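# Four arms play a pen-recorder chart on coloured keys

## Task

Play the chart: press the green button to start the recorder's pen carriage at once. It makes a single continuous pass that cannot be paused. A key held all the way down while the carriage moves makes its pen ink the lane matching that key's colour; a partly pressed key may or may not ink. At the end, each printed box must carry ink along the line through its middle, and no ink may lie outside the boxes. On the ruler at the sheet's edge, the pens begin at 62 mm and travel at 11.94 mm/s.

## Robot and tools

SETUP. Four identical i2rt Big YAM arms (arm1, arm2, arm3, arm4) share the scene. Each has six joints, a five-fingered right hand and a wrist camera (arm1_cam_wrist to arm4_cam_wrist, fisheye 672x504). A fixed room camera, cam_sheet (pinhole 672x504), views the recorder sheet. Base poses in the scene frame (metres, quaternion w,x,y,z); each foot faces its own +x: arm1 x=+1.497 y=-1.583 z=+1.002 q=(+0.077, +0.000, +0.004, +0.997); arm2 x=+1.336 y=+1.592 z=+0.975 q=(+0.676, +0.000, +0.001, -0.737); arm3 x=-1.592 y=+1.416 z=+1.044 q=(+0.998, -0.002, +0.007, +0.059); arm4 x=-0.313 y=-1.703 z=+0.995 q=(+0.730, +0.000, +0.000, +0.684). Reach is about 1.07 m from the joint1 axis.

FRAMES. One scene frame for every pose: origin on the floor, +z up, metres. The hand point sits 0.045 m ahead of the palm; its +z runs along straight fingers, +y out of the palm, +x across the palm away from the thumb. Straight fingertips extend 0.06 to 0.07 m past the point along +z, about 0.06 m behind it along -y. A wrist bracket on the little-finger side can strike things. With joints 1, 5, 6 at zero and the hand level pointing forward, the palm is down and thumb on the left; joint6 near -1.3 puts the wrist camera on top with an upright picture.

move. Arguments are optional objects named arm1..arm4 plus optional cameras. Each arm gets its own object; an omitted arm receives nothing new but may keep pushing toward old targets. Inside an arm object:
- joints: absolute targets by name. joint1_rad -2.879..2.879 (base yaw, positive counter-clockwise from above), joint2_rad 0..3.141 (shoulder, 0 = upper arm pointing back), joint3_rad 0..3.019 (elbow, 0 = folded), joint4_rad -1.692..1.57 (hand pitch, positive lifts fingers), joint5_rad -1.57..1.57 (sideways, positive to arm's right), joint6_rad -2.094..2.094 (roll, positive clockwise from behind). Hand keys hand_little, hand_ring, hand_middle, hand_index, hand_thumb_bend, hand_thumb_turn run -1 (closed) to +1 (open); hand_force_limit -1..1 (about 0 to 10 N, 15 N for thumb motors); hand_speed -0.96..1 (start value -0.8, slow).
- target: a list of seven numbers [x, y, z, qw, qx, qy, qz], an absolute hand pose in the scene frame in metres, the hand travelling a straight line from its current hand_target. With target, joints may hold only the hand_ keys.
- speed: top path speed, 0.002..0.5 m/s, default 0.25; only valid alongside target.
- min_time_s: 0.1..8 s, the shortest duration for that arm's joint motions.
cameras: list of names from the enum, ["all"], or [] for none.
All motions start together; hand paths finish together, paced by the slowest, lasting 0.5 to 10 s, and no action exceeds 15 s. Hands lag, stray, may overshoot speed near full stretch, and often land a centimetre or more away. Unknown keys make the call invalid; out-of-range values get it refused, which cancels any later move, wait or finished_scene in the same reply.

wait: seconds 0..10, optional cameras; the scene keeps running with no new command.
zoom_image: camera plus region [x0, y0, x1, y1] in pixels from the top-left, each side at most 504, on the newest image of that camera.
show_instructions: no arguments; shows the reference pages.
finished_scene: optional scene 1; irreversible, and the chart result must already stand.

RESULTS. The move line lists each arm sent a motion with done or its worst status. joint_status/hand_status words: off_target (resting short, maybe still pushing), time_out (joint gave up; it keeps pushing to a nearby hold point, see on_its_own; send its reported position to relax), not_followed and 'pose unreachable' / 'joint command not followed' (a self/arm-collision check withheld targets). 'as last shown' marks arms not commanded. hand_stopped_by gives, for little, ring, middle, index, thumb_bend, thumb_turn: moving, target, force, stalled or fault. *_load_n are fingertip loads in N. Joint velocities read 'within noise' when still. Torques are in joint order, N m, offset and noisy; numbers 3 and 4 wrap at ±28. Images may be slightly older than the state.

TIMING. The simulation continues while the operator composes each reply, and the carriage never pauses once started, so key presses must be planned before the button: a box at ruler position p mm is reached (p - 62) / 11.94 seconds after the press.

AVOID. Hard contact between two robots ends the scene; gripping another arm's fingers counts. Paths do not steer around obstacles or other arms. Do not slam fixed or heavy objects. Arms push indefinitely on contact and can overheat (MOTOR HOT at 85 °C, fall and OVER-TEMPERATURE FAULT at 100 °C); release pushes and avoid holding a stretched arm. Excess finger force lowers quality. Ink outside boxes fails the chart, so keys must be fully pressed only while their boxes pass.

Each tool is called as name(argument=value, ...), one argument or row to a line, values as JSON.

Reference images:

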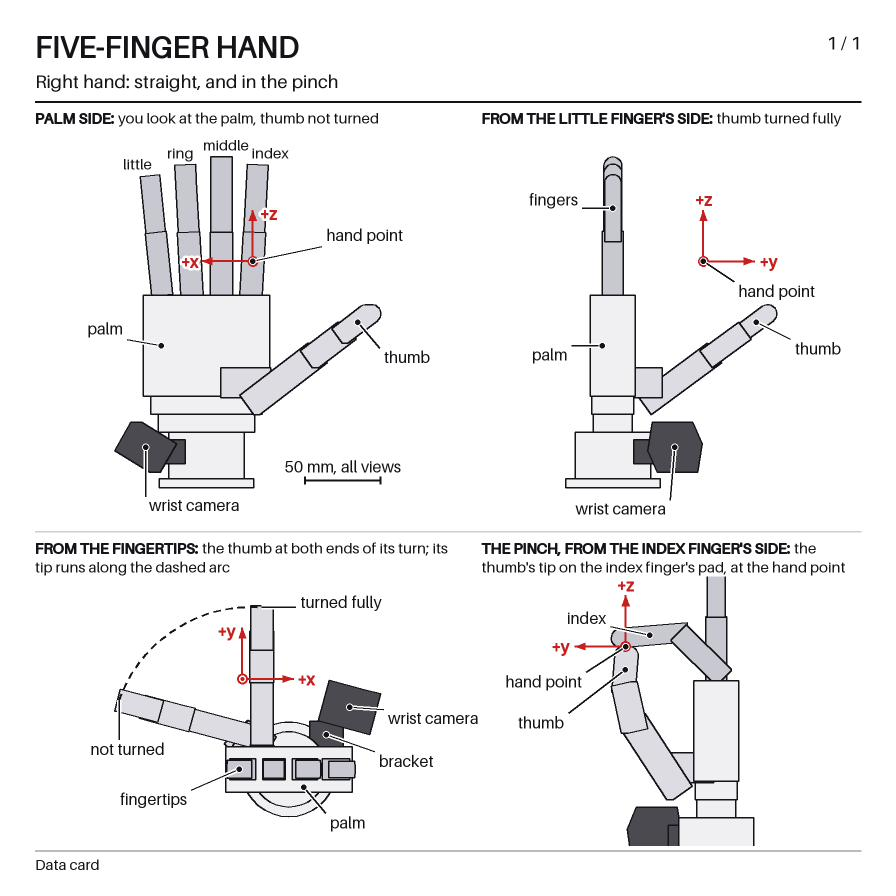

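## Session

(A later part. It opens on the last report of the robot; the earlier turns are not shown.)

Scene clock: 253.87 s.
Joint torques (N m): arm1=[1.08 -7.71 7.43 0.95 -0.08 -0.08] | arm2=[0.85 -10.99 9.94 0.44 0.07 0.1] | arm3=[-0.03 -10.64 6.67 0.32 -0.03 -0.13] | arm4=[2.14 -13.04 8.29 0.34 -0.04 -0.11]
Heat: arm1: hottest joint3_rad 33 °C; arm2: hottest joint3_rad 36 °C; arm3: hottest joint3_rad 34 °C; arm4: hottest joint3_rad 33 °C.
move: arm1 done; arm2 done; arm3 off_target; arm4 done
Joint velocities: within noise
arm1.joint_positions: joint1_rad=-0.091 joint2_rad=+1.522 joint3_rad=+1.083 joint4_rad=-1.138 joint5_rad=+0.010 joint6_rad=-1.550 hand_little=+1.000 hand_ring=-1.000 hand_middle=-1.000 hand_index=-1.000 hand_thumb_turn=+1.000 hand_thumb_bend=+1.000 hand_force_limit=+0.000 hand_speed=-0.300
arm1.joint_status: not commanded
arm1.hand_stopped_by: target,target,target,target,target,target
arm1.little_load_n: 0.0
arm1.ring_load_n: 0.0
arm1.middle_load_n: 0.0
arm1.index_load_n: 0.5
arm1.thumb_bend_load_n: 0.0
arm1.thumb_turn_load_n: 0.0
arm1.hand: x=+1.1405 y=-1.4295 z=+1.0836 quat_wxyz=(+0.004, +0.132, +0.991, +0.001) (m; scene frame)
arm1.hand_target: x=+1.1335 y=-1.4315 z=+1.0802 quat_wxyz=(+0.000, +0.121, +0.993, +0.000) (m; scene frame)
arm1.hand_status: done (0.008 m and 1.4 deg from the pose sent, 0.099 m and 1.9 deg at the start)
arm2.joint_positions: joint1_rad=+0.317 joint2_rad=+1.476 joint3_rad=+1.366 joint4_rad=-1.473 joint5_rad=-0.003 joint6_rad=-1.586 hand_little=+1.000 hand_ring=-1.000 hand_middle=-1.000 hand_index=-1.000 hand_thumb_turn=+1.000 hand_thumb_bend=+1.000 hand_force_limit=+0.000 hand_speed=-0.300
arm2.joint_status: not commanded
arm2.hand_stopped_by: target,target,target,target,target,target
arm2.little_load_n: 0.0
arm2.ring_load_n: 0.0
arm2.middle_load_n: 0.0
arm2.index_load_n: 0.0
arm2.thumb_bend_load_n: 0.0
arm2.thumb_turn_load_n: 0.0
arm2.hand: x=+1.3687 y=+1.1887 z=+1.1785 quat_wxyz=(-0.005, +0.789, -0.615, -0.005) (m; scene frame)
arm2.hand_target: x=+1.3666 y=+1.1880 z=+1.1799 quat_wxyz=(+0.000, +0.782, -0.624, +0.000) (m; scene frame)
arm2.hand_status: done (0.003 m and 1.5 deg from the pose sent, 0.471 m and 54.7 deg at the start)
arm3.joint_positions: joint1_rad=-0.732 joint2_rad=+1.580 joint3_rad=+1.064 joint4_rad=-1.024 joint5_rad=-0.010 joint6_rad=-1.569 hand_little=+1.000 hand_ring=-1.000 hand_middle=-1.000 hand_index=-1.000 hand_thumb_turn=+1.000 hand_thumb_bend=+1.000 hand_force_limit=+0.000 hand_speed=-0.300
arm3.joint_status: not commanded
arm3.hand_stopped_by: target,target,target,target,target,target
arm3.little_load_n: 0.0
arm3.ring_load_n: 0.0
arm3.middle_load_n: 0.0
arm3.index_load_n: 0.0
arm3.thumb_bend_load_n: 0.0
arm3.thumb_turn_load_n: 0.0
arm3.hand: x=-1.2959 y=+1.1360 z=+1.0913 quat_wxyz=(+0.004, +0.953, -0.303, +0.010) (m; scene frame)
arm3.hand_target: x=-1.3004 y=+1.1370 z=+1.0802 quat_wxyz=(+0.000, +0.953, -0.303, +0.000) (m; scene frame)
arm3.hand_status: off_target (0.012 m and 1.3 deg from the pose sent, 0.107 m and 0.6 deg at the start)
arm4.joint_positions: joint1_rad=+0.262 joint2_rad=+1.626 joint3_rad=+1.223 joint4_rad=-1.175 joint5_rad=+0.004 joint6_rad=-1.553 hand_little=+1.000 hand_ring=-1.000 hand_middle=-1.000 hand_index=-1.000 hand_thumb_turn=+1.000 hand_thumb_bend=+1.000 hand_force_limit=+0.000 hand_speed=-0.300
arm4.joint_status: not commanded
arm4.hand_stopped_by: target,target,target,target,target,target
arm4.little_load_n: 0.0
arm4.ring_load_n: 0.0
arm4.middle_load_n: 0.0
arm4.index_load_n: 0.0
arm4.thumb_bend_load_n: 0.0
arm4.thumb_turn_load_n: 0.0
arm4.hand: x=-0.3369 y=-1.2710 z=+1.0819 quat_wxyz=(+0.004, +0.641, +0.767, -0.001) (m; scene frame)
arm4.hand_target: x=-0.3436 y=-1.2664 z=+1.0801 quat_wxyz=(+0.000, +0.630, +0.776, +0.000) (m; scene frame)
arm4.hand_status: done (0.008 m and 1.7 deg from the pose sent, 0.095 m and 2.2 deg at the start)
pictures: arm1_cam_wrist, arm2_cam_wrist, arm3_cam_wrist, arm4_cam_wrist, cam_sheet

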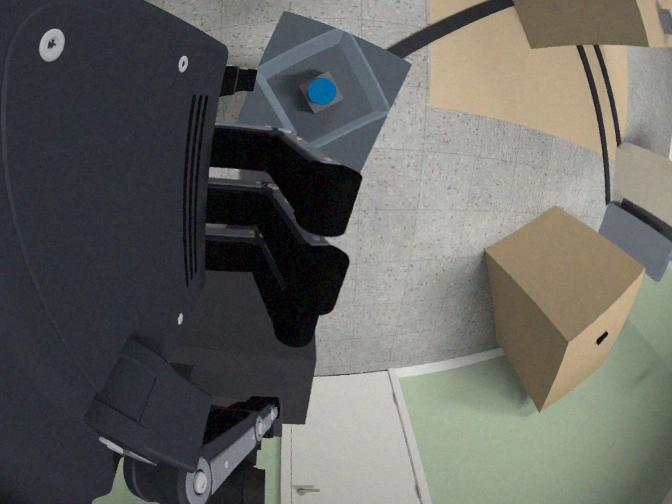

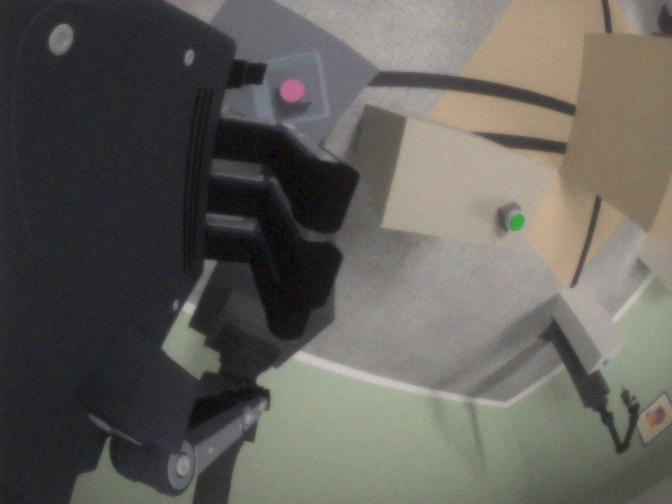

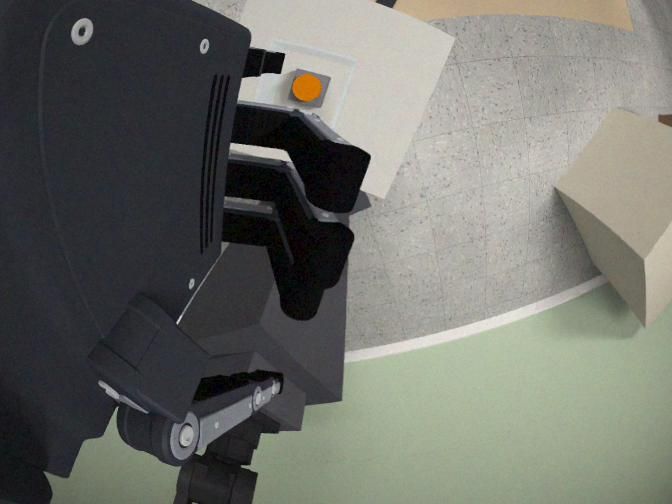

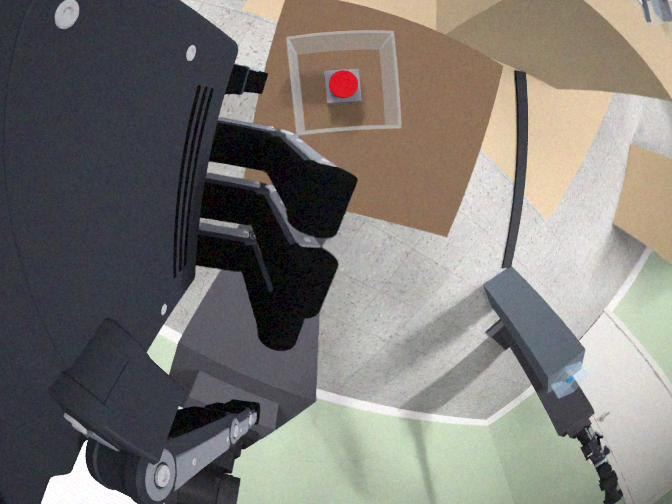

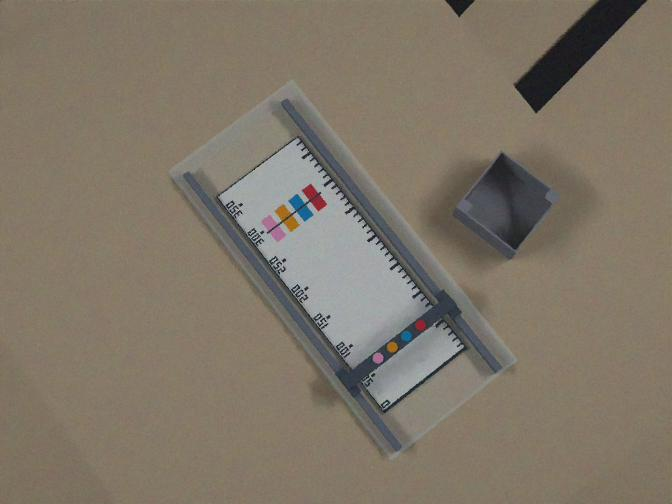

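move(
  arm1={"target":[1.1334,-1.3944,0.976,0,0.1210,0.9926,0],"speed":0.2},
  arm2={"target":[1.3966,1.205,1.0,0,0.7818,-0.6235,0],"speed":0.2},
  arm3={"target":[-1.306,1.1653,0.976,0,0.9531,-0.3026,0],"speed":0.2},
  arm4={"target":[-0.3035,-1.2283,0.976,0,0.6303,0.7764,0],"speed":0.2},
  cameras=["all"],
)

zoom_image(
  camera="arm1_cam_wrist",
  region=[200, 0, 440, 180],
)

zoom_image(
  camera="arm2_cam_wrist",
  region=[200, 0, 440, 180],
)

zoom_image(
  camera="arm3_cam_wrist",
  region=[200, 0, 440, 180],
)

zoom_image(
  camera="arm4_cam_wrist",
  region=[200, 0, 440, 180],
)

Scene clock: 336.70 s.
Joint torques (N m): arm1=[-0.5 -9.35 6.32 0.95 -0.06 -0.1] | arm2=[1.67 -10.58 8.38 0.51 0.07 0.1] | arm3=[1.2 -11.4 5.08 0.28 0.06 0.09] | arm4=[0.21 -15.68 7.65 0.38 -0.01 -0.07]
Heat: arm1: hottest joint3_rad 31 °C; arm2: hottest joint3_rad 34 °C; arm3: hottest joint3_rad 33 °C; arm4: hottest joint3_rad 33 °C.
move: arm1 done; arm2 done; arm3 done; arm4 done
Joint velocities: within noise
arm1.joint_positions: joint1_rad=-0.159 joint2_rad=+1.709 joint3_rad=+0.989 joint4_rad=-0.861 joint5_rad=+0.010 joint6_rad=-1.635 hand_little=+1.000 hand_ring=-1.000 hand_middle=-1.000 hand_index=-1.000 hand_thumb_turn=+1.000 hand_thumb_bend=+1.000 hand_force_limit=+0.000 hand_speed=-0.300
arm1.joint_status: not commanded
arm1.hand_stopped_by: target,target,target,target,target,target
arm1.little_load_n: 0.0
arm1.ring_load_n: 0.0
arm1.middle_load_n: 0.0
arm1.index_load_n: 0.0
arm1.thumb_bend_load_n: 0.0
arm1.thumb_turn_load_n: 0.0
arm1.hand: x=+1.1375 y=-1.3995 z=+0.9779 quat_wxyz=(+0.006, +0.123, +0.992, +0.000) (m; scene frame)
arm1.hand_target: x=+1.1334 y=-1.3944 z=+0.9762 quat_wxyz=(+0.000, +0.121, +0.993, +0.000) (m; scene frame)
arm1.hand_status: done (0.007 m and 0.8 deg from the pose sent, 0.113 m and 1.4 deg at the start)
arm2.joint_positions: joint1_rad=+0.385 joint2_rad=+1.609 joint3_rad=+1.022 joint4_rad=-0.990 joint5_rad=-0.003 joint6_rad=-1.507 hand_little=+1.000 hand_ring=-1.000 hand_middle=-1.000 hand_index=-1.000 hand_thumb_turn=+1.000 hand_thumb_bend=+1.000 hand_force_limit=+0.000 hand_speed=-0.300
arm2.joint_status: not commanded
arm2.hand_stopped_by: target,target,target,target,target,target
arm2.little_load_n: 0.0
arm2.ring_load_n: 0.0
arm2.middle_load_n: 0.0
arm2.index_load_n: 0.0
arm2.thumb_bend_load_n: 0.0
arm2.thumb_turn_load_n: -0.5
arm2.hand: x=+1.3936 y=+1.2063 z=+1.0011 quat_wxyz=(-0.003, +0.785, -0.619, -0.003) (m; scene frame)
arm2.hand_target: x=+1.3966 y=+1.2051 z=+1.0000 quat_wxyz=(+0.000, +0.782, -0.623, +0.000) (m; scene frame)
arm2.hand_status: done (0.003 m and 0.8 deg from the pose sent, 0.181 m and 1.5 deg at the start)
arm3.joint_positions: joint1_rad=-0.693 joint2_rad=+1.731 joint3_rad=+0.905 joint4_rad=-0.721 joint5_rad=-0.010 joint6_rad=-1.535 hand_little=+1.000 hand_ring=-1.000 hand_middle=-1.000 hand_index=-1.000 hand_thumb_turn=+1.000 hand_thumb_bend=+1.000 hand_force_limit=+0.000 hand_speed=-0.300
arm3.joint_status: not commanded
arm3.hand_stopped_by: target,target,target,target,target,target
arm3.little_load_n: 0.0
arm3.ring_load_n: 0.0
arm3.middle_load_n: 0.0
arm3.index_load_n: 0.0
arm3.thumb_bend_load_n: 0.0
arm3.thumb_turn_load_n: 0.0
arm3.hand: x=-1.3036 y=+1.1597 z=+0.9840 quat_wxyz=(+0.003, +0.954, -0.301, +0.007) (m; scene frame)
arm3.hand_target: x=-1.3061 y=+1.1653 z=+0.9763 quat_wxyz=(+0.000, +0.953, -0.303, +0.000) (m; scene frame)
arm3.hand_status: done (0.010 m and 0.9 deg from the pose sent, 0.119 m and 1.3 deg at the start)
arm4.joint_positions: joint1_rad=+0.192 joint2_rad=+1.842 joint3_rad=+1.195 joint4_rad=-0.941 joint5_rad=+0.003 joint6_rad=-1.648 hand_little=+1.000 hand_ring=-1.000 hand_middle=-1.000 hand_index=-1.000 hand_thumb_turn=+1.000 hand_thumb_bend=+1.000 hand_force_limit=+0.000 hand_speed=-0.300
arm4.joint_status: not commanded
arm4.hand_stopped_by: target,target,target,target,target,target
arm4.little_load_n: 0.0
arm4.ring_load_n: 0.0
arm4.middle_load_n: 0.0
arm4.index_load_n: 0.0
arm4.thumb_bend_load_n: 0.0
arm4.thumb_turn_load_n: 0.0
arm4.hand: x=-0.3086 y=-1.2356 z=+0.9740 quat_wxyz=(+0.007, +0.631, +0.775, -0.005) (m; scene frame)
arm4.hand_target: x=-0.3034 y=-1.2285 z=+0.9760 quat_wxyz=(+0.000, +0.630, +0.776, +0.000) (m; scene frame)
arm4.hand_status: done (0.009 m and 1.0 deg from the pose sent, 0.119 m and 1.7 deg at the start)
pictures: arm1_cam_wrist, arm2_cam_wrist, arm3_cam_wrist, arm4_cam_wrist, cam_sheet

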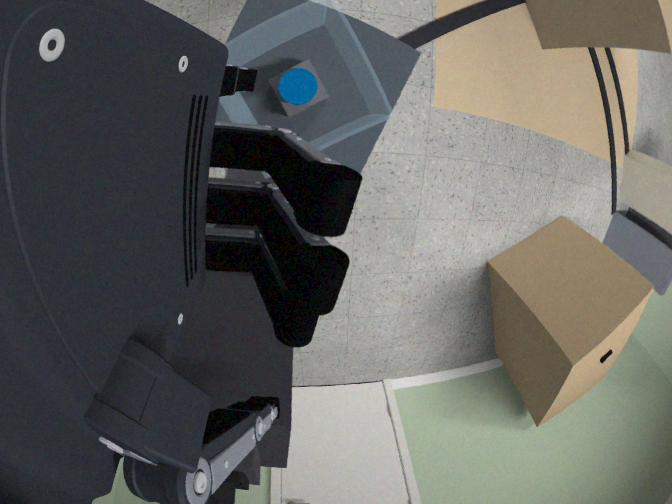

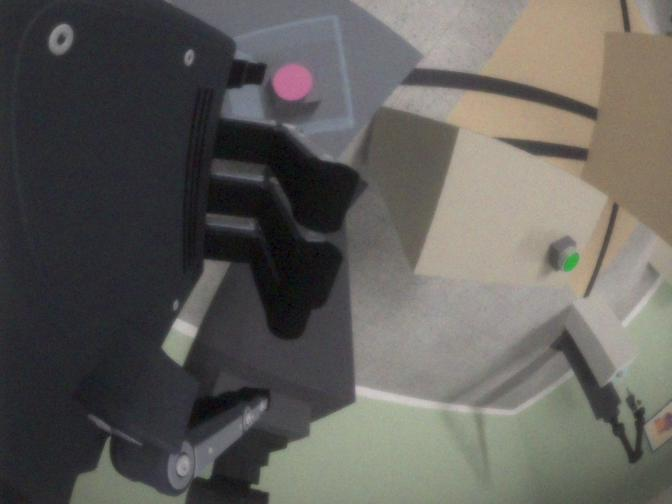

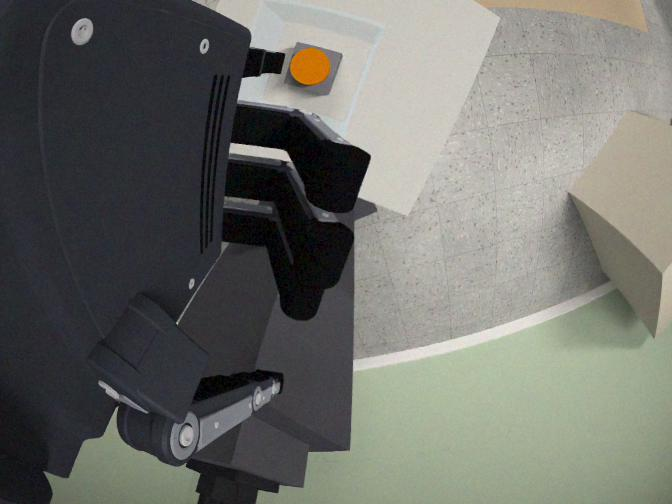

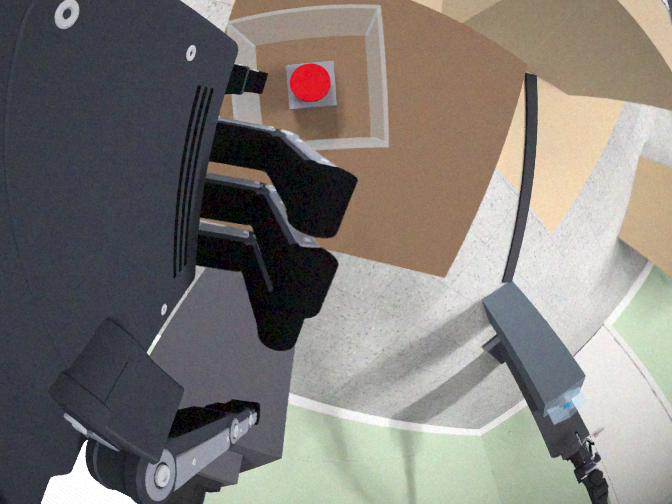

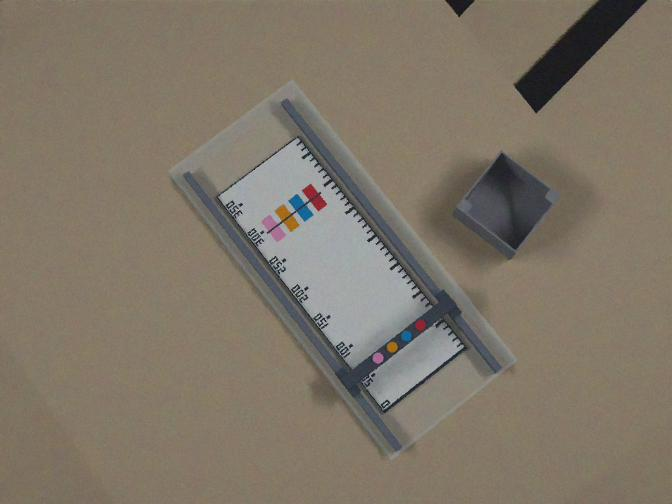

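Scaled by 2.100 from the camera's 672x504 image, which has a finer 960x720 frame.

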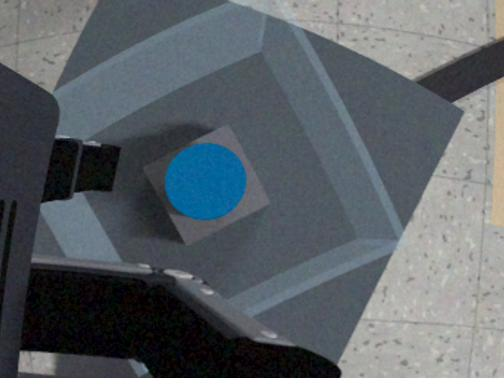

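Scaled by 2.100 from the camera's 672x504 image, which has a finer 960x720 frame.

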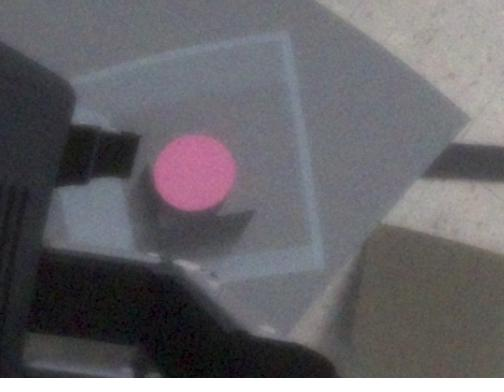

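Scaled by 2.100 from the camera's 672x504 image, which has a finer 960x720 frame.

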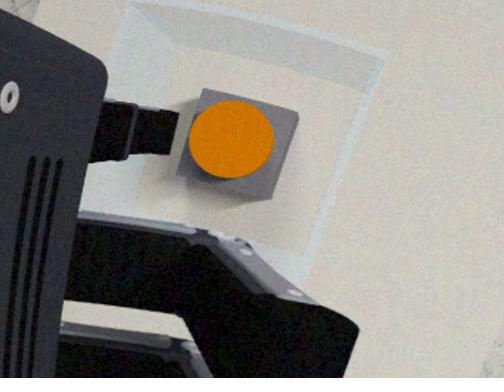

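Scaled by 2.100 from the camera's 672x504 image, which has a finer 960x720 frame.

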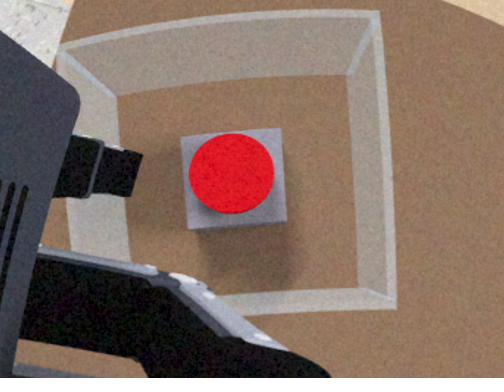

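move(
  arm1={"target":[1.132,-1.381,0.916,0,0.1210,0.9926,0],"speed":0.15},
  arm2={"target":[1.3996,1.205,0.916,0,0.7818,-0.6235,0],"speed":0.15},
  arm3={"target":[-1.2995,1.1643,0.916,0,0.9531,-0.3026,0],"speed":0.15},
  arm4={"target":[-0.2913,-1.2135,0.916,0,0.6303,0.7764,0],"speed":0.15},
  cameras=["all"],
)

zoom_image(
  camera="arm1_cam_wrist",
  region=[200, 0, 440, 180],
)

zoom_image(
  camera="arm2_cam_wrist",
  region=[200, 0, 440, 180],
)

zoom_image(
  camera="arm3_cam_wrist",
  region=[200, 0, 440, 180],
)

zoom_image(
  camera="arm4_cam_wrist",
  region=[200, 0, 440, 180],
)

Scene clock: 380.03 s.
Joint torques (N m): arm1=[-0.5 -10.11 5.37 0.96 -0.06 -0.07] | arm2=[1.96 -11.28 6.86 0.51 0.06 0.1] | arm3=[1.44 -12.16 4.08 0.24 0.04 0.05] | arm4=[0.21 -17.14 7.36 0.27 -0.01 -0.1]
Heat: arm1: hottest joint3_rad 31 °C; arm2: hottest joint3_rad 33 °C; arm3: hottest joint3_rad 31 °C; arm4: hottest joint2_rad 33 °C.
move: arm1 done; arm2 done; arm3 off_target; arm4 off_target
Joint velocities: within noise
arm1.joint_positions: joint1_rad=-0.188 joint2_rad=+1.842 joint3_rad=+0.972 joint4_rad=-0.709 joint5_rad=+0.010 joint6_rad=-1.664 hand_little=+1.000 hand_ring=-1.000 hand_middle=-1.000 hand_index=-1.000 hand_thumb_turn=+1.000 hand_thumb_bend=+1.000 hand_force_limit=+0.000 hand_speed=-0.300
arm1.joint_status: not commanded
arm1.hand_stopped_by: target,target,target,target,target,target
arm1.little_load_n: 0.0
arm1.ring_load_n: 0.0
arm1.middle_load_n: 0.0
arm1.index_load_n: 0.0
arm1.thumb_bend_load_n: 0.0
arm1.thumb_turn_load_n: 0.0
arm1.hand: x=+1.1349 y=-1.3860 z=+0.9185 quat_wxyz=(+0.006, +0.123, +0.992, +0.000) (m; scene frame)
arm1.hand_target: x=+1.1321 y=-1.3810 z=+0.9161 quat_wxyz=(+0.000, +0.121, +0.993, +0.000) (m; scene frame)
arm1.hand_status: done (0.006 m and 0.7 deg from the pose sent, 0.065 m and 0.8 deg at the start)
arm2.joint_positions: joint1_rad=+0.389 joint2_rad=+1.763 joint3_rad=+0.952 joint4_rad=-0.762 joint5_rad=-0.003 joint6_rad=-1.500 hand_little=+1.000 hand_ring=-1.000 hand_middle=-1.000 hand_index=-1.000 hand_thumb_turn=+1.000 hand_thumb_bend=+1.000 hand_force_limit=+0.000 hand_speed=-0.300
arm2.joint_status: not commanded
arm2.hand_stopped_by: target,target,target,target,target,target
arm2.little_load_n: 0.0
arm2.ring_load_n: 0.0
arm2.middle_load_n: 0.0
arm2.index_load_n: 0.0
arm2.thumb_bend_load_n: 0.0
arm2.thumb_turn_load_n: 0.0
arm2.hand: x=+1.3962 y=+1.2043 z=+0.9185 quat_wxyz=(-0.001, +0.784, -0.620, -0.001) (m; scene frame)
arm2.hand_target: x=+1.3996 y=+1.2050 z=+0.9160 quat_wxyz=(+0.000, +0.782, -0.624, +0.000) (m; scene frame)
arm2.hand_status: done (0.004 m and 0.5 deg from the pose sent, 0.085 m and 0.8 deg at the start)
arm3.joint_positions: joint1_rad=-0.686 joint2_rad=+1.884 joint3_rad=+0.905 joint4_rad=-0.567 joint5_rad=-0.010 joint6_rad=-1.527 hand_little=+1.000 hand_ring=-1.000 hand_middle=-1.000 hand_index=-1.000 hand_thumb_turn=+1.000 hand_thumb_bend=+1.000 hand_force_limit=+0.000 hand_speed=-0.300
arm3.joint_status: not commanded
arm3.hand_stopped_by: target,target,target,target,target,target
arm3.little_load_n: 0.0
arm3.ring_load_n: 0.0
arm3.middle_load_n: 0.0
arm3.index_load_n: 0.0
arm3.thumb_bend_load_n: 0.0
arm3.thumb_turn_load_n: 0.0
arm3.hand: x=-1.2960 y=+1.1575 z=+0.9239 quat_wxyz=(+0.003, +0.953, -0.301, +0.007) (m; scene frame)
arm3.hand_target: x=-1.2996 y=+1.1642 z=+0.9163 quat_wxyz=(+0.000, +0.953, -0.303, +0.000) (m; scene frame)
arm3.hand_status: off_target (0.011 m and 0.9 deg from the pose sent, 0.068 m and 0.9 deg at the start)
arm4.joint_positions: joint1_rad=+0.165 joint2_rad=+1.973 joint3_rad=+1.195 joint4_rad=-0.819 joint5_rad=+0.003 joint6_rad=-1.676 hand_little=+1.000 hand_ring=-1.000 hand_middle=-1.000 hand_index=-1.000 hand_thumb_turn=+1.000 hand_thumb_bend=+1.000 hand_force_limit=+0.000 hand_speed=-0.300
arm4.joint_status: not commanded
arm4.hand_stopped_by: target,target,target,target,target,target
arm4.little_load_n: 0.5
arm4.ring_load_n: 0.0
arm4.middle_load_n: 0.0
arm4.index_load_n: 0.0
arm4.thumb_bend_load_n: 0.0
arm4.thumb_turn_load_n: 0.0
arm4.hand: x=-0.2964 y=-1.2253 z=+0.9118 quat_wxyz=(+0.010, +0.631, +0.775, -0.008) (m; scene frame)
arm4.hand_target: x=-0.2913 y=-1.2137 z=+0.9162 quat_wxyz=(+0.000, +0.630, +0.776, +0.000) (m; scene frame)
arm4.hand_status: off_target (0.014 m and 1.5 deg from the pose sent, 0.064 m and 1.0 deg at the start)
pictures: arm1_cam_wrist, arm2_cam_wrist, arm3_cam_wrist, arm4_cam_wrist, cam_sheet

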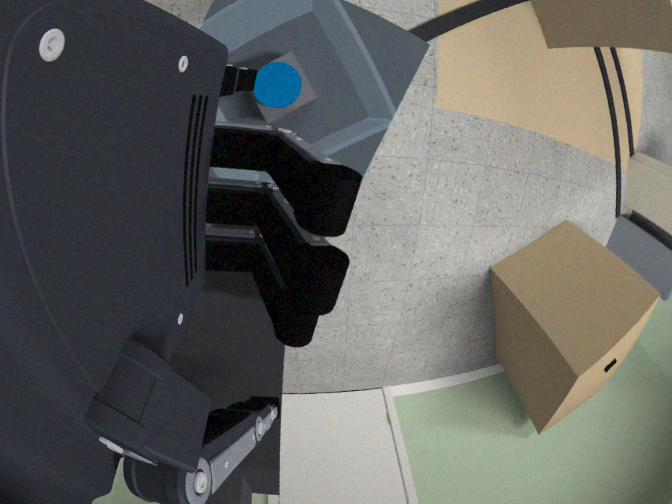

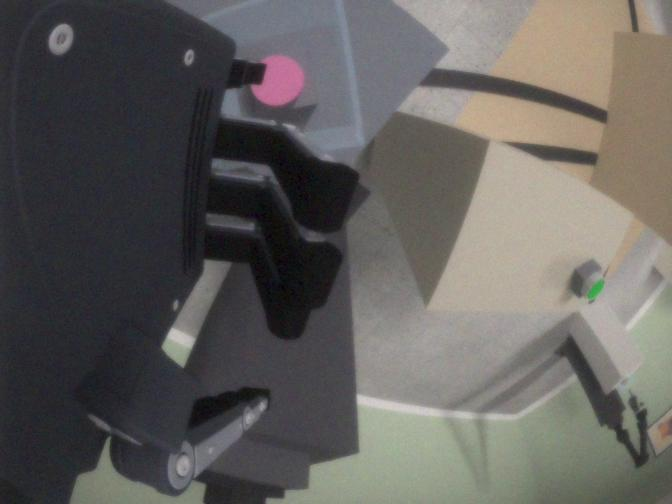

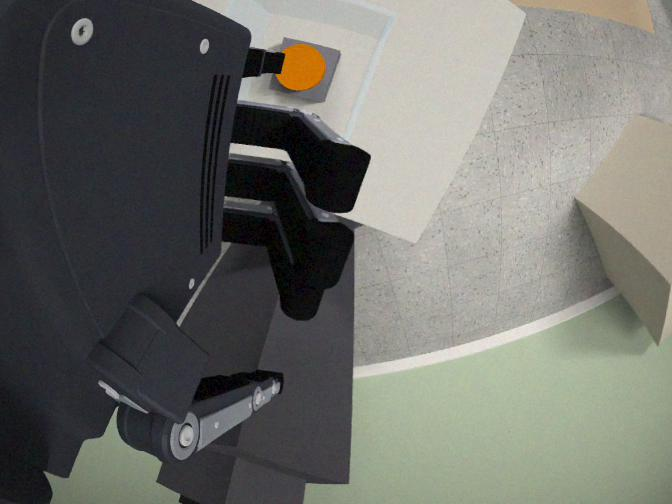

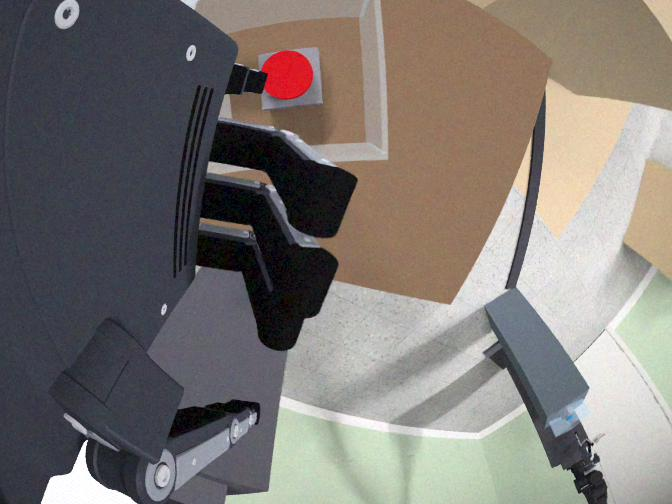

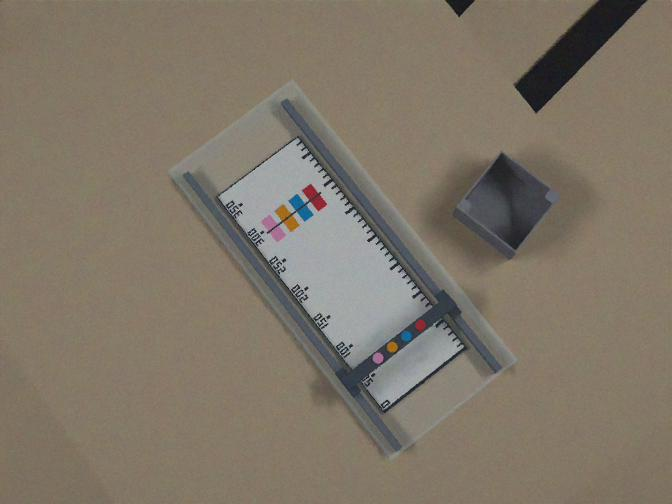

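Scaled by 2.100 from the camera's 672x504 image, which has a finer 960x720 frame.

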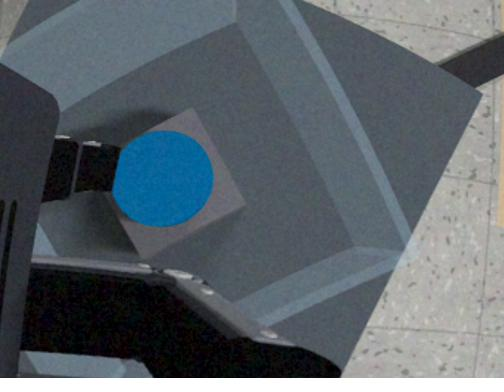

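Scaled by 2.100 from the camera's 672x504 image, which has a finer 960x720 frame.

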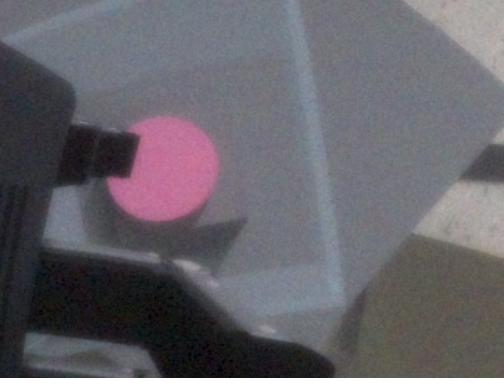

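Scaled by 2.100 from the camera's 672x504 image, which has a finer 960x720 frame.

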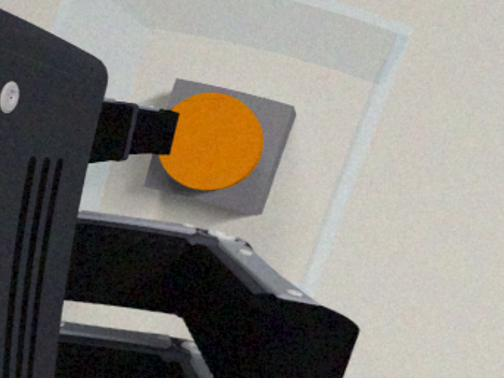

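Scaled by 2.100 from the camera's 672x504 image, which has a finer 960x720 frame.

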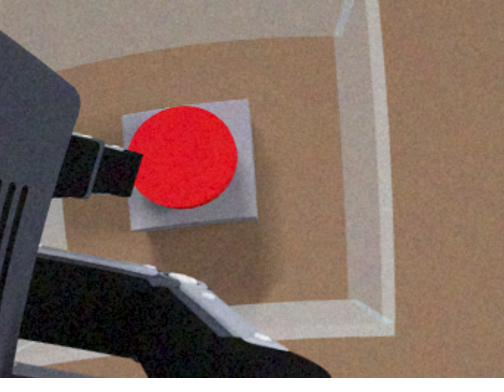

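move(
  arm1={"target":[1.132,-1.378,0.876,0,0.1210,0.9926,0],"speed":0.08},
  arm2={"target":[1.3996,1.205,0.876,0,0.7818,-0.6235,0],"speed":0.08},
  arm3={"target":[-1.2995,1.1643,0.870,0,0.9531,-0.3026,0],"speed":0.08},
  arm4={"target":[-0.2935,-1.2037,0.882,0,0.6303,0.7764,0],"speed":0.08},
  cameras=["arm1_cam_wrist","arm2_cam_wrist","arm3_cam_wrist","arm4_cam_wrist"],
)

zoom_image(
  camera="arm1_cam_wrist",
  region=[200, 0, 440, 180],
)

zoom_image(
  camera="arm2_cam_wrist",
  region=[200, 0, 440, 180],
)

zoom_image(
  camera="arm3_cam_wrist",
  region=[200, 0, 440, 180],
)

zoom_image(
  camera="arm4_cam_wrist",
  region=[200, 0, 440, 180],
)

Scene clock: 409.33 s.
Joint torques (N m): arm1=[-0.67 -10.23 4.72 0.96 -0.06 -0.08] | arm2=[2.02 -11.22 5.87 0.51 0.07 0.1] | arm3=[1.44 -12.92 3.47 0.36 0.02 0.07] | arm4=[0.38 -16.67 8.47 0.34 0 -0.1]
Heat: arm1: hottest joint3_rad 31 °C; arm2: hottest joint3_rad 33 °C; arm3: hottest joint3_rad 31 °C; arm4: hottest joint2_rad 33 °C.
move: arm1 done; arm2 done; arm3 done; arm4 off_target
Joint velocities: within noise
arm1.joint_positions: joint1_rad=-0.192 joint2_rad=+1.932 joint3_rad=+0.967 joint4_rad=-0.610 joint5_rad=+0.010 joint6_rad=-1.672 hand_little=+1.000 hand_ring=-1.000 hand_middle=-1.000 hand_index=-1.000 hand_thumb_turn=+1.000 hand_thumb_bend=+1.000 hand_force_limit=+0.000 hand_speed=-0.300
arm1.joint_status: not commanded
arm1.hand_stopped_by: target,target,target,target,target,target
arm1.little_load_n: 0.0
arm1.ring_load_n: 0.0
arm1.middle_load_n: 0.0
arm1.index_load_n: 0.0
arm1.thumb_bend_load_n: -0.5
arm1.thumb_turn_load_n: 0.0
arm1.hand: x=+1.1328 y=-1.3832 z=+0.8801 quat_wxyz=(+0.003, +0.122, +0.993, +0.000) (m; scene frame)
arm1.hand_target: x=+1.1321 y=-1.3781 z=+0.8761 quat_wxyz=(+0.000, +0.121, +0.993, +0.000) (m; scene frame)
arm1.hand_status: done (0.007 m and 0.4 deg from the pose sent, 0.043 m and 0.7 deg at the start)
arm2.joint_positions: joint1_rad=+0.389 joint2_rad=+1.845 joint3_rad=+0.937 joint4_rad=-0.656 joint5_rad=-0.003 joint6_rad=-1.500 hand_little=+1.000 hand_ring=-1.000 hand_middle=-1.000 hand_index=-1.000 hand_thumb_turn=+1.000 hand_thumb_bend=+1.000 hand_force_limit=+0.000 hand_speed=-0.300
arm2.joint_status: not commanded
arm2.hand_stopped_by: target,target,target,target,target,target
arm2.little_load_n: 0.0
arm2.ring_load_n: 0.0
arm2.middle_load_n: 0.0
arm2.index_load_n: -0.5
arm2.thumb_bend_load_n: 0.0
arm2.thumb_turn_load_n: 0.0
arm2.hand: x=+1.3971 y=+1.2013 z=+0.8815 quat_wxyz=(+0.001, +0.784, -0.620, +0.002) (m; scene frame)
arm2.hand_target: x=+1.3996 y=+1.2050 z=+0.8762 quat_wxyz=(+0.000, +0.782, -0.623, +0.000) (m; scene frame)
arm2.hand_status: done (0.007 m and 0.6 deg from the pose sent, 0.043 m and 0.5 deg at the start)
arm3.joint_positions: joint1_rad=-0.685 joint2_rad=+2.001 joint3_rad=+0.905 joint4_rad=-0.452 joint5_rad=-0.010 joint6_rad=-1.526 hand_little=+1.000 hand_ring=-1.000 hand_middle=-1.000 hand_index=-1.000 hand_thumb_turn=+1.000 hand_thumb_bend=+1.000 hand_force_limit=+0.000 hand_speed=-0.300
arm3.joint_status: not commanded
arm3.hand_stopped_by: target,target,target,target,target,target
arm3.little_load_n: 0.0
arm3.ring_load_n: 0.0
arm3.middle_load_n: 0.0
arm3.index_load_n: 0.0
arm3.thumb_bend_load_n: 0.0
arm3.thumb_turn_load_n: 0.0
arm3.hand: x=-1.2969 y=+1.1580 z=+0.8778 quat_wxyz=(+0.003, +0.953, -0.301, +0.006) (m; scene frame)
arm3.hand_target: x=-1.2996 y=+1.1643 z=+0.8702 quat_wxyz=(+0.000, +0.953, -0.302, +0.000) (m; scene frame)
arm3.hand_status: done (0.010 m and 0.8 deg from the pose sent, 0.054 m and 0.9 deg at the start)
arm4.joint_positions: joint1_rad=+0.165 joint2_rad=+2.048 joint3_rad=+1.202 joint4_rad=-0.762 joint5_rad=+0.003 joint6_rad=-1.676 hand_little=+1.000 hand_ring=-1.000 hand_middle=-1.000 hand_index=-1.000 hand_thumb_turn=+1.000 hand_thumb_bend=+1.000 hand_force_limit=+0.000 hand_speed=-0.300
arm4.joint_status: not commanded
arm4.hand_stopped_by: target,target,target,target,target,target
arm4.little_load_n: 0.0
arm4.ring_load_n: 0.0
arm4.middle_load_n: 0.0
arm4.index_load_n: 0.0
arm4.thumb_bend_load_n: 0.0
arm4.thumb_turn_load_n: 0.0
arm4.hand: x=-0.2966 y=-1.2236 z=+0.8774 quat_wxyz=(+0.014, +0.631, +0.775, -0.012) (m; scene frame)
arm4.hand_target: x=-0.2934 y=-1.2041 z=+0.8825 quat_wxyz=(+0.000, +0.630, +0.776, +0.000) (m; scene frame)
arm4.hand_status: off_target (0.021 m and 2.1 deg from the pose sent, 0.037 m and 1.5 deg at the start)
pictures: arm1_cam_wrist, arm2_cam_wrist, arm3_cam_wrist, arm4_cam_wrist

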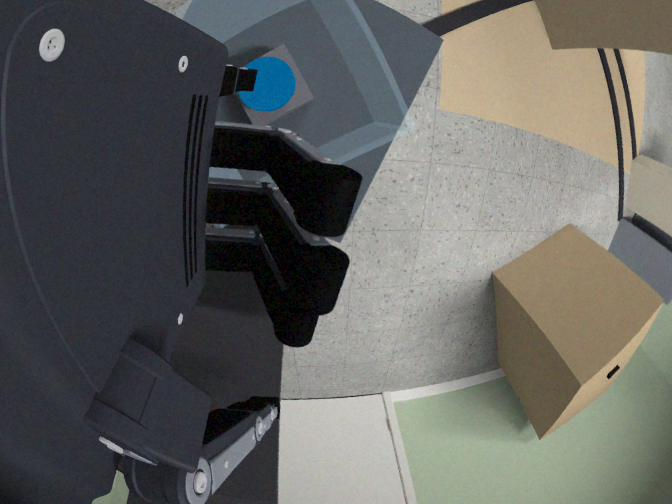

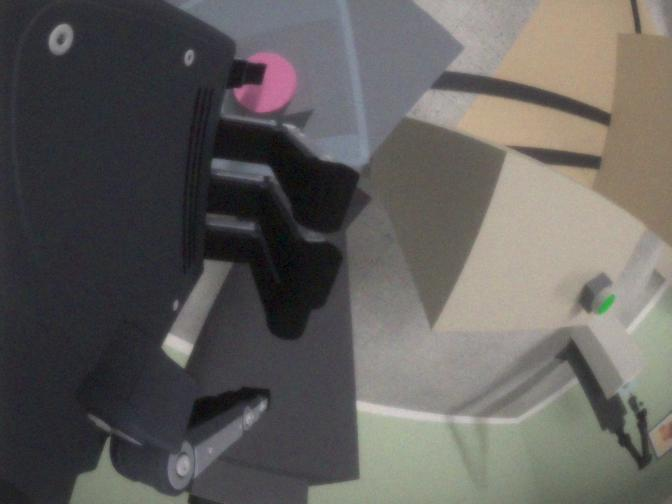

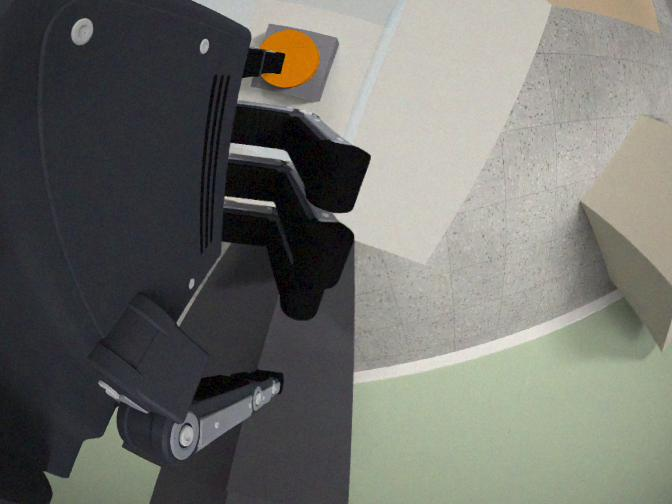

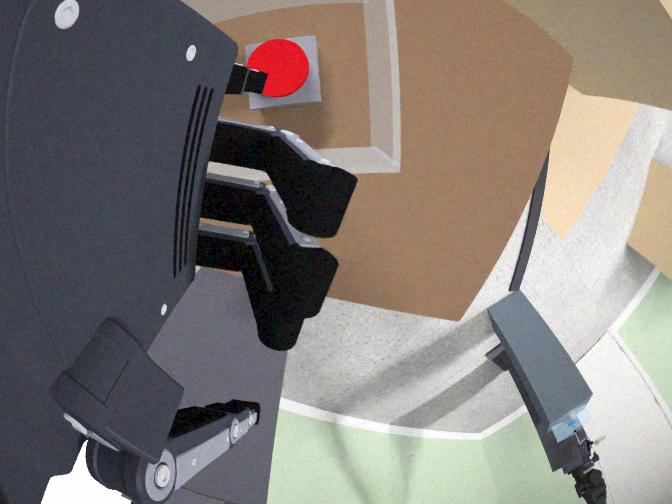

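Scaled by 2.100 from the camera's 672x504 image, which has a finer 960x720 frame.

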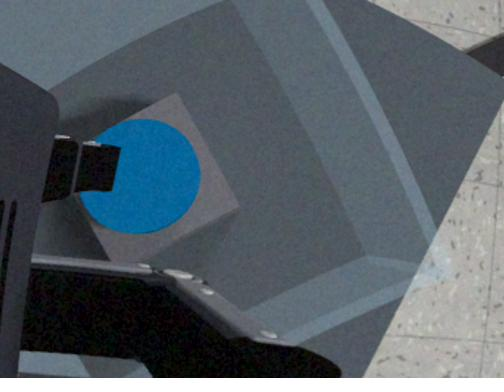

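Scaled by 2.100 from the camera's 672x504 image, which has a finer 960x720 frame.

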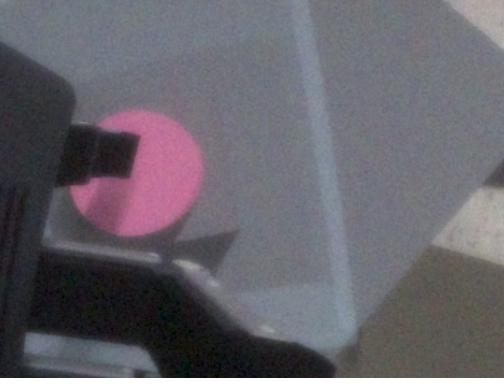

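Scaled by 2.100 from the camera's 672x504 image, which has a finer 960x720 frame.

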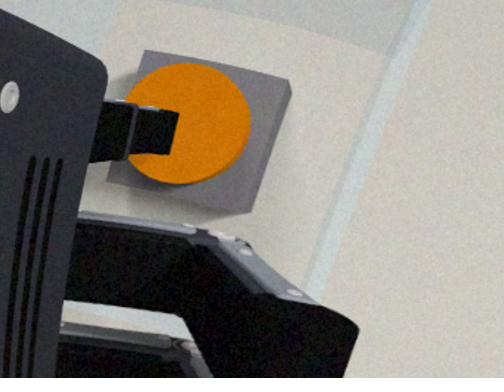

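Scaled by 2.100 from the camera's 672x504 image, which has a finer 960x720 frame.

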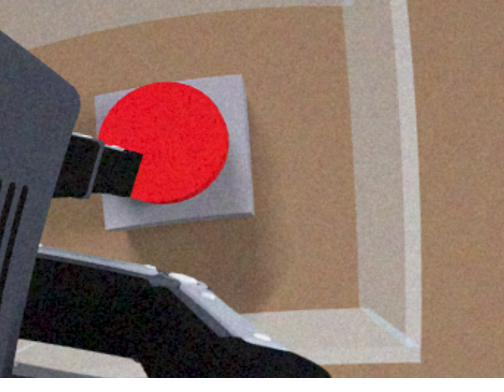

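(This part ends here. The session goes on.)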